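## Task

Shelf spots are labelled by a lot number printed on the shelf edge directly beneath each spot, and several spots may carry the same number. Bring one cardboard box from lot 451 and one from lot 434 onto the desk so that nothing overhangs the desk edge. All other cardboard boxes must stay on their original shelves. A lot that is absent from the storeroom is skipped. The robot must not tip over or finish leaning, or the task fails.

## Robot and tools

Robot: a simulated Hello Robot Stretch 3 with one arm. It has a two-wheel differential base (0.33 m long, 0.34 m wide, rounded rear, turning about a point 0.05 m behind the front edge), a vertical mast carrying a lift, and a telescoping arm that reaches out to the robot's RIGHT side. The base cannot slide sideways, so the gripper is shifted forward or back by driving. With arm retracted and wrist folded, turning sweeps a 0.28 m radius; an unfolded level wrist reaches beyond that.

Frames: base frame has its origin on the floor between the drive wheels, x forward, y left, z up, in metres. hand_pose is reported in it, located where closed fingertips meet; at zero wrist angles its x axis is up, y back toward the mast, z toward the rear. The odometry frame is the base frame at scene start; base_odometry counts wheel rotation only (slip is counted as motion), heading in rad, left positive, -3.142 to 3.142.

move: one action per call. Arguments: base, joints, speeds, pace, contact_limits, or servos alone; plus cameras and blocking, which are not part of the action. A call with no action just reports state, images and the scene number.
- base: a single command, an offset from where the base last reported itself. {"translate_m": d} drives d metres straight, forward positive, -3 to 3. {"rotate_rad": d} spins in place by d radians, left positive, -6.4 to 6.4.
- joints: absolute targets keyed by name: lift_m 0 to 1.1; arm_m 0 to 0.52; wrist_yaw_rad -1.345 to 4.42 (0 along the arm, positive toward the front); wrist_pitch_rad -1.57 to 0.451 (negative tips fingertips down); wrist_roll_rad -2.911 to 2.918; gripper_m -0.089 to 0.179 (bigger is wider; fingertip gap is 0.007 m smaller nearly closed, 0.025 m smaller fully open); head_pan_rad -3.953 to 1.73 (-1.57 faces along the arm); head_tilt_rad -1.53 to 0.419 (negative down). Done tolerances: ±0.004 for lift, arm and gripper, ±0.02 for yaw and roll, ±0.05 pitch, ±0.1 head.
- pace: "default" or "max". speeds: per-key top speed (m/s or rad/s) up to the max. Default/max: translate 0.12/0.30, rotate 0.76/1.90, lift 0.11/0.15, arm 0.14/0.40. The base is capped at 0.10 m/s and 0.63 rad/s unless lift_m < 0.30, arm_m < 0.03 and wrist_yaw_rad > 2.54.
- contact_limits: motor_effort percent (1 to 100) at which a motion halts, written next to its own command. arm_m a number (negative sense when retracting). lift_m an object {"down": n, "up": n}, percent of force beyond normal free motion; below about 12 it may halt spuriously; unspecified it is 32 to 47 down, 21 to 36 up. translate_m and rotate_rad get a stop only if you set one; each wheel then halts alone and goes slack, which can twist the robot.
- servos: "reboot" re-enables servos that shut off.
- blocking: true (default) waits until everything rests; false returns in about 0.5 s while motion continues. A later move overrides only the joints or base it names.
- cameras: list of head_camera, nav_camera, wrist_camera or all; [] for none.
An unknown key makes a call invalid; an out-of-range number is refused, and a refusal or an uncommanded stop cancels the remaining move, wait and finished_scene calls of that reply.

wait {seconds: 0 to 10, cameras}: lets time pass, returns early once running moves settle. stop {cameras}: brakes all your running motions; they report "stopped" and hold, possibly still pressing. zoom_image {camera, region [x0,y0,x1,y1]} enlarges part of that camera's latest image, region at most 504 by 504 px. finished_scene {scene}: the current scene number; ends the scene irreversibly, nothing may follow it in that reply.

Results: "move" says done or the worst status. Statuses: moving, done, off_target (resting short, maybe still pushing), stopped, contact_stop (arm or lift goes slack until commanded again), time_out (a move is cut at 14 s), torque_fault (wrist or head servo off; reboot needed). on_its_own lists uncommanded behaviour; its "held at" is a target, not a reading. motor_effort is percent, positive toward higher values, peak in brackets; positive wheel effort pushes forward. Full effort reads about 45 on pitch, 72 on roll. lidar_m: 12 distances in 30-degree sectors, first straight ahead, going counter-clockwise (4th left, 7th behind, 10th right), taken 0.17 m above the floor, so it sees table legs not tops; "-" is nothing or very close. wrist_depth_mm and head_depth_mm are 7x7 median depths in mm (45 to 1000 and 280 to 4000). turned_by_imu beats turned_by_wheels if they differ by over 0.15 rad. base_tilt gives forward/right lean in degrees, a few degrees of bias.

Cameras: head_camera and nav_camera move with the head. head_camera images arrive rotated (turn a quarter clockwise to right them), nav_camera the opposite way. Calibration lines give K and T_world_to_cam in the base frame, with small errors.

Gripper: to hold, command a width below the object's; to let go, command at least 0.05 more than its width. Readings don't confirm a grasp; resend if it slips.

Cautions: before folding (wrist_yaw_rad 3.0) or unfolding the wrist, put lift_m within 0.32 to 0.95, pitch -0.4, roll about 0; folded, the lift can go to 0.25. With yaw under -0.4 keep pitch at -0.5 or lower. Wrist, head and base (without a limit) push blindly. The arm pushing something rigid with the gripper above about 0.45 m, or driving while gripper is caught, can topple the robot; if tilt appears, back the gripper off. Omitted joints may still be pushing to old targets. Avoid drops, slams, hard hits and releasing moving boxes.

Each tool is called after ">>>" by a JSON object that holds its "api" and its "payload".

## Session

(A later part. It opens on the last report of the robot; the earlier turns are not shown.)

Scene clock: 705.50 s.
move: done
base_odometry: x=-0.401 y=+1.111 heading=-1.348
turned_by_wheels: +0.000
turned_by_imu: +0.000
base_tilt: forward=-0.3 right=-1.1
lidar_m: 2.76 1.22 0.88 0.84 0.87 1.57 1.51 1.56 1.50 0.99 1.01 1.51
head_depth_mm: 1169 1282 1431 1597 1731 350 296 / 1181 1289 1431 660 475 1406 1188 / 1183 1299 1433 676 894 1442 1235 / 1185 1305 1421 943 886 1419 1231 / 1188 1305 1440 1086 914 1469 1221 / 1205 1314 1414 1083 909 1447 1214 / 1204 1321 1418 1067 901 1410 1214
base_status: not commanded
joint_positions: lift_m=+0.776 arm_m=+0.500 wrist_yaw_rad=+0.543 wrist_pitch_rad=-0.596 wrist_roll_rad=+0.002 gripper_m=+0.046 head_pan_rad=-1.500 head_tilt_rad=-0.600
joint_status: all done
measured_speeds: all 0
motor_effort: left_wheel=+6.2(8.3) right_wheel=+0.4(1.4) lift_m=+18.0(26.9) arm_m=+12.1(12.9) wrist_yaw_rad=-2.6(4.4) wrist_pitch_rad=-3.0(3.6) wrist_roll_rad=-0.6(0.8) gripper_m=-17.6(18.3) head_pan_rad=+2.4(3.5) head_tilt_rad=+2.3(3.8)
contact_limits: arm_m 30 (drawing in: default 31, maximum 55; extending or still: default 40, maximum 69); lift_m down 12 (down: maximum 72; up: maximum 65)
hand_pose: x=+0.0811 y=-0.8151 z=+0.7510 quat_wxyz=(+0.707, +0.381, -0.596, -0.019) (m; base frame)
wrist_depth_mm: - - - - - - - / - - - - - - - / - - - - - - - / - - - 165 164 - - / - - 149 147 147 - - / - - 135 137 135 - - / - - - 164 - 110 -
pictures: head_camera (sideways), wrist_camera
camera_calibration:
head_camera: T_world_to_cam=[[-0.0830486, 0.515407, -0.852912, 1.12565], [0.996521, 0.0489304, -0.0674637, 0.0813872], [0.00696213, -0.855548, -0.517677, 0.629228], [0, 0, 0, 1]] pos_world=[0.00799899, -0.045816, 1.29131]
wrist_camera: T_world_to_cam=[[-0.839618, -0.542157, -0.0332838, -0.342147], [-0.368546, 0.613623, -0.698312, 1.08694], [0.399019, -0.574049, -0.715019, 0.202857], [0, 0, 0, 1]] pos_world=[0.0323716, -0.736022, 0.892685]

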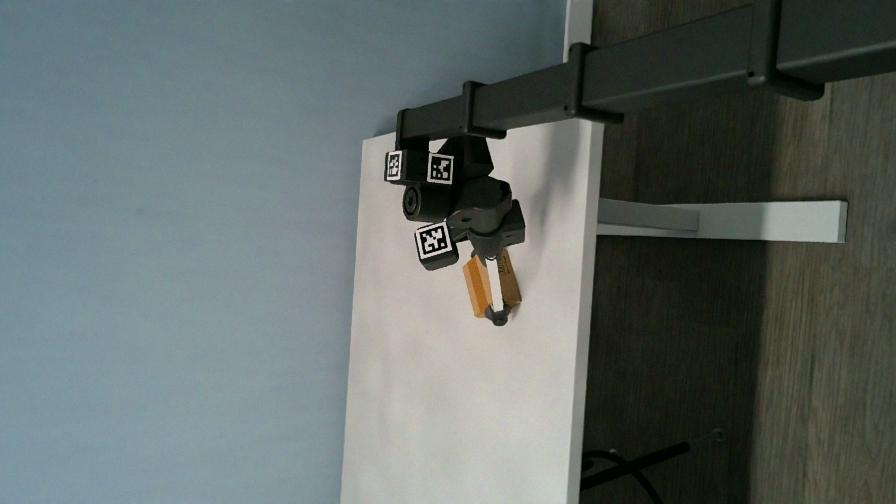

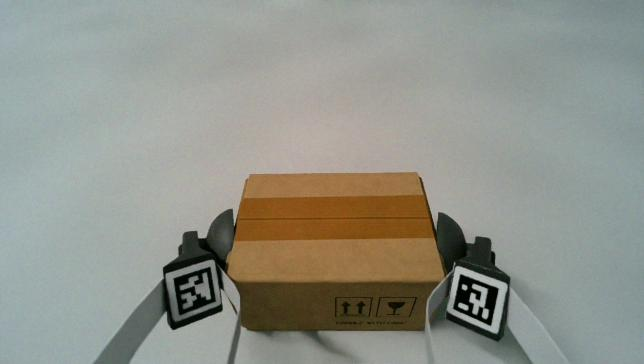

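>>> {"api": "move", "payload": {"joints": {"gripper_m": 0.179}}}

>>> {"api": "move", "payload": {"joints": {"lift_m": 0.92}, "cameras": ["head_camera", "wrist_camera"]}}

Scene clock: 716.90 s.
move: done
base_odometry: x=-0.401 y=+1.111 heading=-1.348
turned_by_wheels: +0.000
turned_by_imu: +0.000
base_tilt: forward=-0.3 right=-1.1
lidar_m: 2.76 1.22 0.88 0.85 0.87 1.57 1.51 1.55 1.50 0.99 1.01 1.51
head_depth_mm: 1167 1279 1420 1605 1736 350 296 / 1178 1284 1415 659 475 1409 1185 / 1179 1293 1418 673 891 1442 1231 / 1181 1298 1425 914 882 1431 1227 / 1187 1306 1429 1094 911 1458 1221 / 1193 1311 1406 1073 905 1455 1214 / 1195 1321 1422 1063 899 1418 1213
base_status: not commanded
joint_positions: lift_m=+0.776 arm_m=+0.500 wrist_yaw_rad=+0.543 wrist_pitch_rad=-0.619 wrist_roll_rad=+0.002 gripper_m=+0.179 head_pan_rad=-1.500 head_tilt_rad=-0.600
joint_status: all done
measured_speeds: all 0
motor_effort: left_wheel=+6.0(6.5) right_wheel=+0.6(1.7) lift_m=+28.6(29.0) arm_m=+11.0(12.2) wrist_yaw_rad=-3.4(4.3) wrist_pitch_rad=+1.2(3.2) wrist_roll_rad=-0.9(1.1) gripper_m=+0.7(85.4) head_pan_rad=+2.2(3.2) head_tilt_rad=+2.4(3.6)
contact_limits: arm_m 30 (drawing in: default 31, maximum 55; extending or still: default 40, maximum 69); lift_m down 12 (down: maximum 72; up: maximum 65)
hand_pose: x=+0.0790 y=-0.8117 z=+0.7463 quat_wxyz=(+0.706, +0.388, -0.591, -0.028) (m; base frame)
wrist_depth_mm: - - - - - - - / - - - - - - - / - - - - - - - / - - 161 160 155 - - / - 142 138 140 142 - - / - 126 144 149 141 - - / - - - - - - 105
pictures: none

Scene clock: 719.03 s.
move: done
base_odometry: x=-0.401 y=+1.111 heading=-1.348
turned_by_wheels: +0.000
turned_by_imu: +0.000
base_tilt: forward=-0.1 right=-1.1
lidar_m: 2.77 1.23 0.88 0.85 0.87 1.57 1.51 1.55 1.50 0.99 1.01 1.51
head_depth_mm: 1171 1278 1377 326 1752 1490 1253 / 1179 1288 570 1525 937 1492 1236 / 1178 1291 604 1055 894 1442 1228 / 1181 1298 1396 1001 889 1425 1232 / 1191 1310 1420 1043 915 1459 1227 / 1198 1316 1412 1081 908 1457 1218 / 1201 1325 1427 1069 899 1410 1213
base_status: not commanded
joint_positions: lift_m=+0.920 arm_m=+0.500 wrist_yaw_rad=+0.543 wrist_pitch_rad=-0.620 wrist_roll_rad=+0.002 gripper_m=+0.179 head_pan_rad=-1.500 head_tilt_rad=-0.600
joint_status: all done
measured_speeds: all 0
motor_effort: left_wheel=+6.1(6.6) right_wheel=+0.3(1.9) lift_m=+29.5(34.7) arm_m=+9.8(11.4) wrist_yaw_rad=-3.5(4.7) wrist_pitch_rad=+1.3(1.5) wrist_roll_rad=-0.9(1.2) gripper_m=+0.1(1.5) head_pan_rad=+2.4(3.0) head_tilt_rad=+2.8(3.6)
contact_limits: arm_m 30 (drawing in: default 31, maximum 55; extending or still: default 40, maximum 69)
hand_pose: x=+0.0790 y=-0.8116 z=+0.8902 quat_wxyz=(+0.706, +0.389, -0.591, -0.028) (m; base frame)
wrist_depth_mm: - - - - - - - / - - - - - - - / - - - - - - - / - - - - - - - / - 143 - - - - - / - 126 - 270 - - - / - - - 250 250 - 105
pictures: head_camera (sideways), wrist_camera
camera_calibration:
head_camera: T_world_to_cam=[[-0.0830486, 0.515407, -0.852912, 1.12565], [0.996521, 0.0489304, -0.0674637, 0.0813872], [0.00696213, -0.855548, -0.517677, 0.629228], [0, 0, 0, 1]] pos_world=[0.00799899, -0.045816, 1.29131]
wrist_camera: T_world_to_cam=[[-0.84005, -0.541442, -0.0340166, -0.336122], [-0.377185, 0.627971, -0.680723, 1.17801], [0.389933, -0.55901, -0.731751, 0.333082], [0, 0, 0, 1]] pos_world=[0.0320891, -0.735551, 1.0342]

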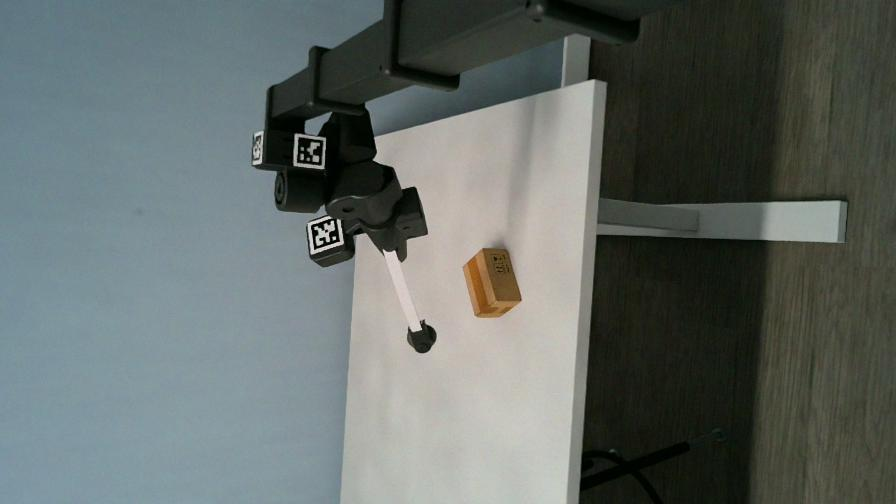

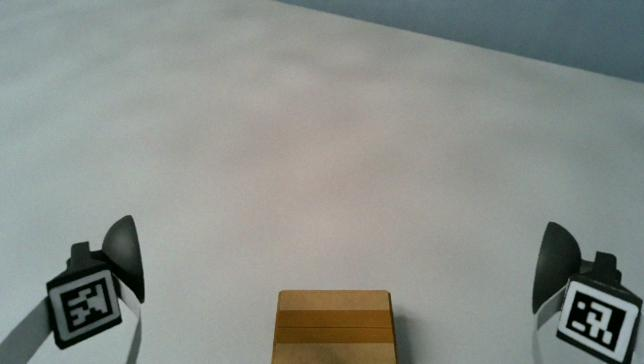

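>>> {"api": "finished_scene", "payload": {"scene": 2}}

The scene is finished: the task was done.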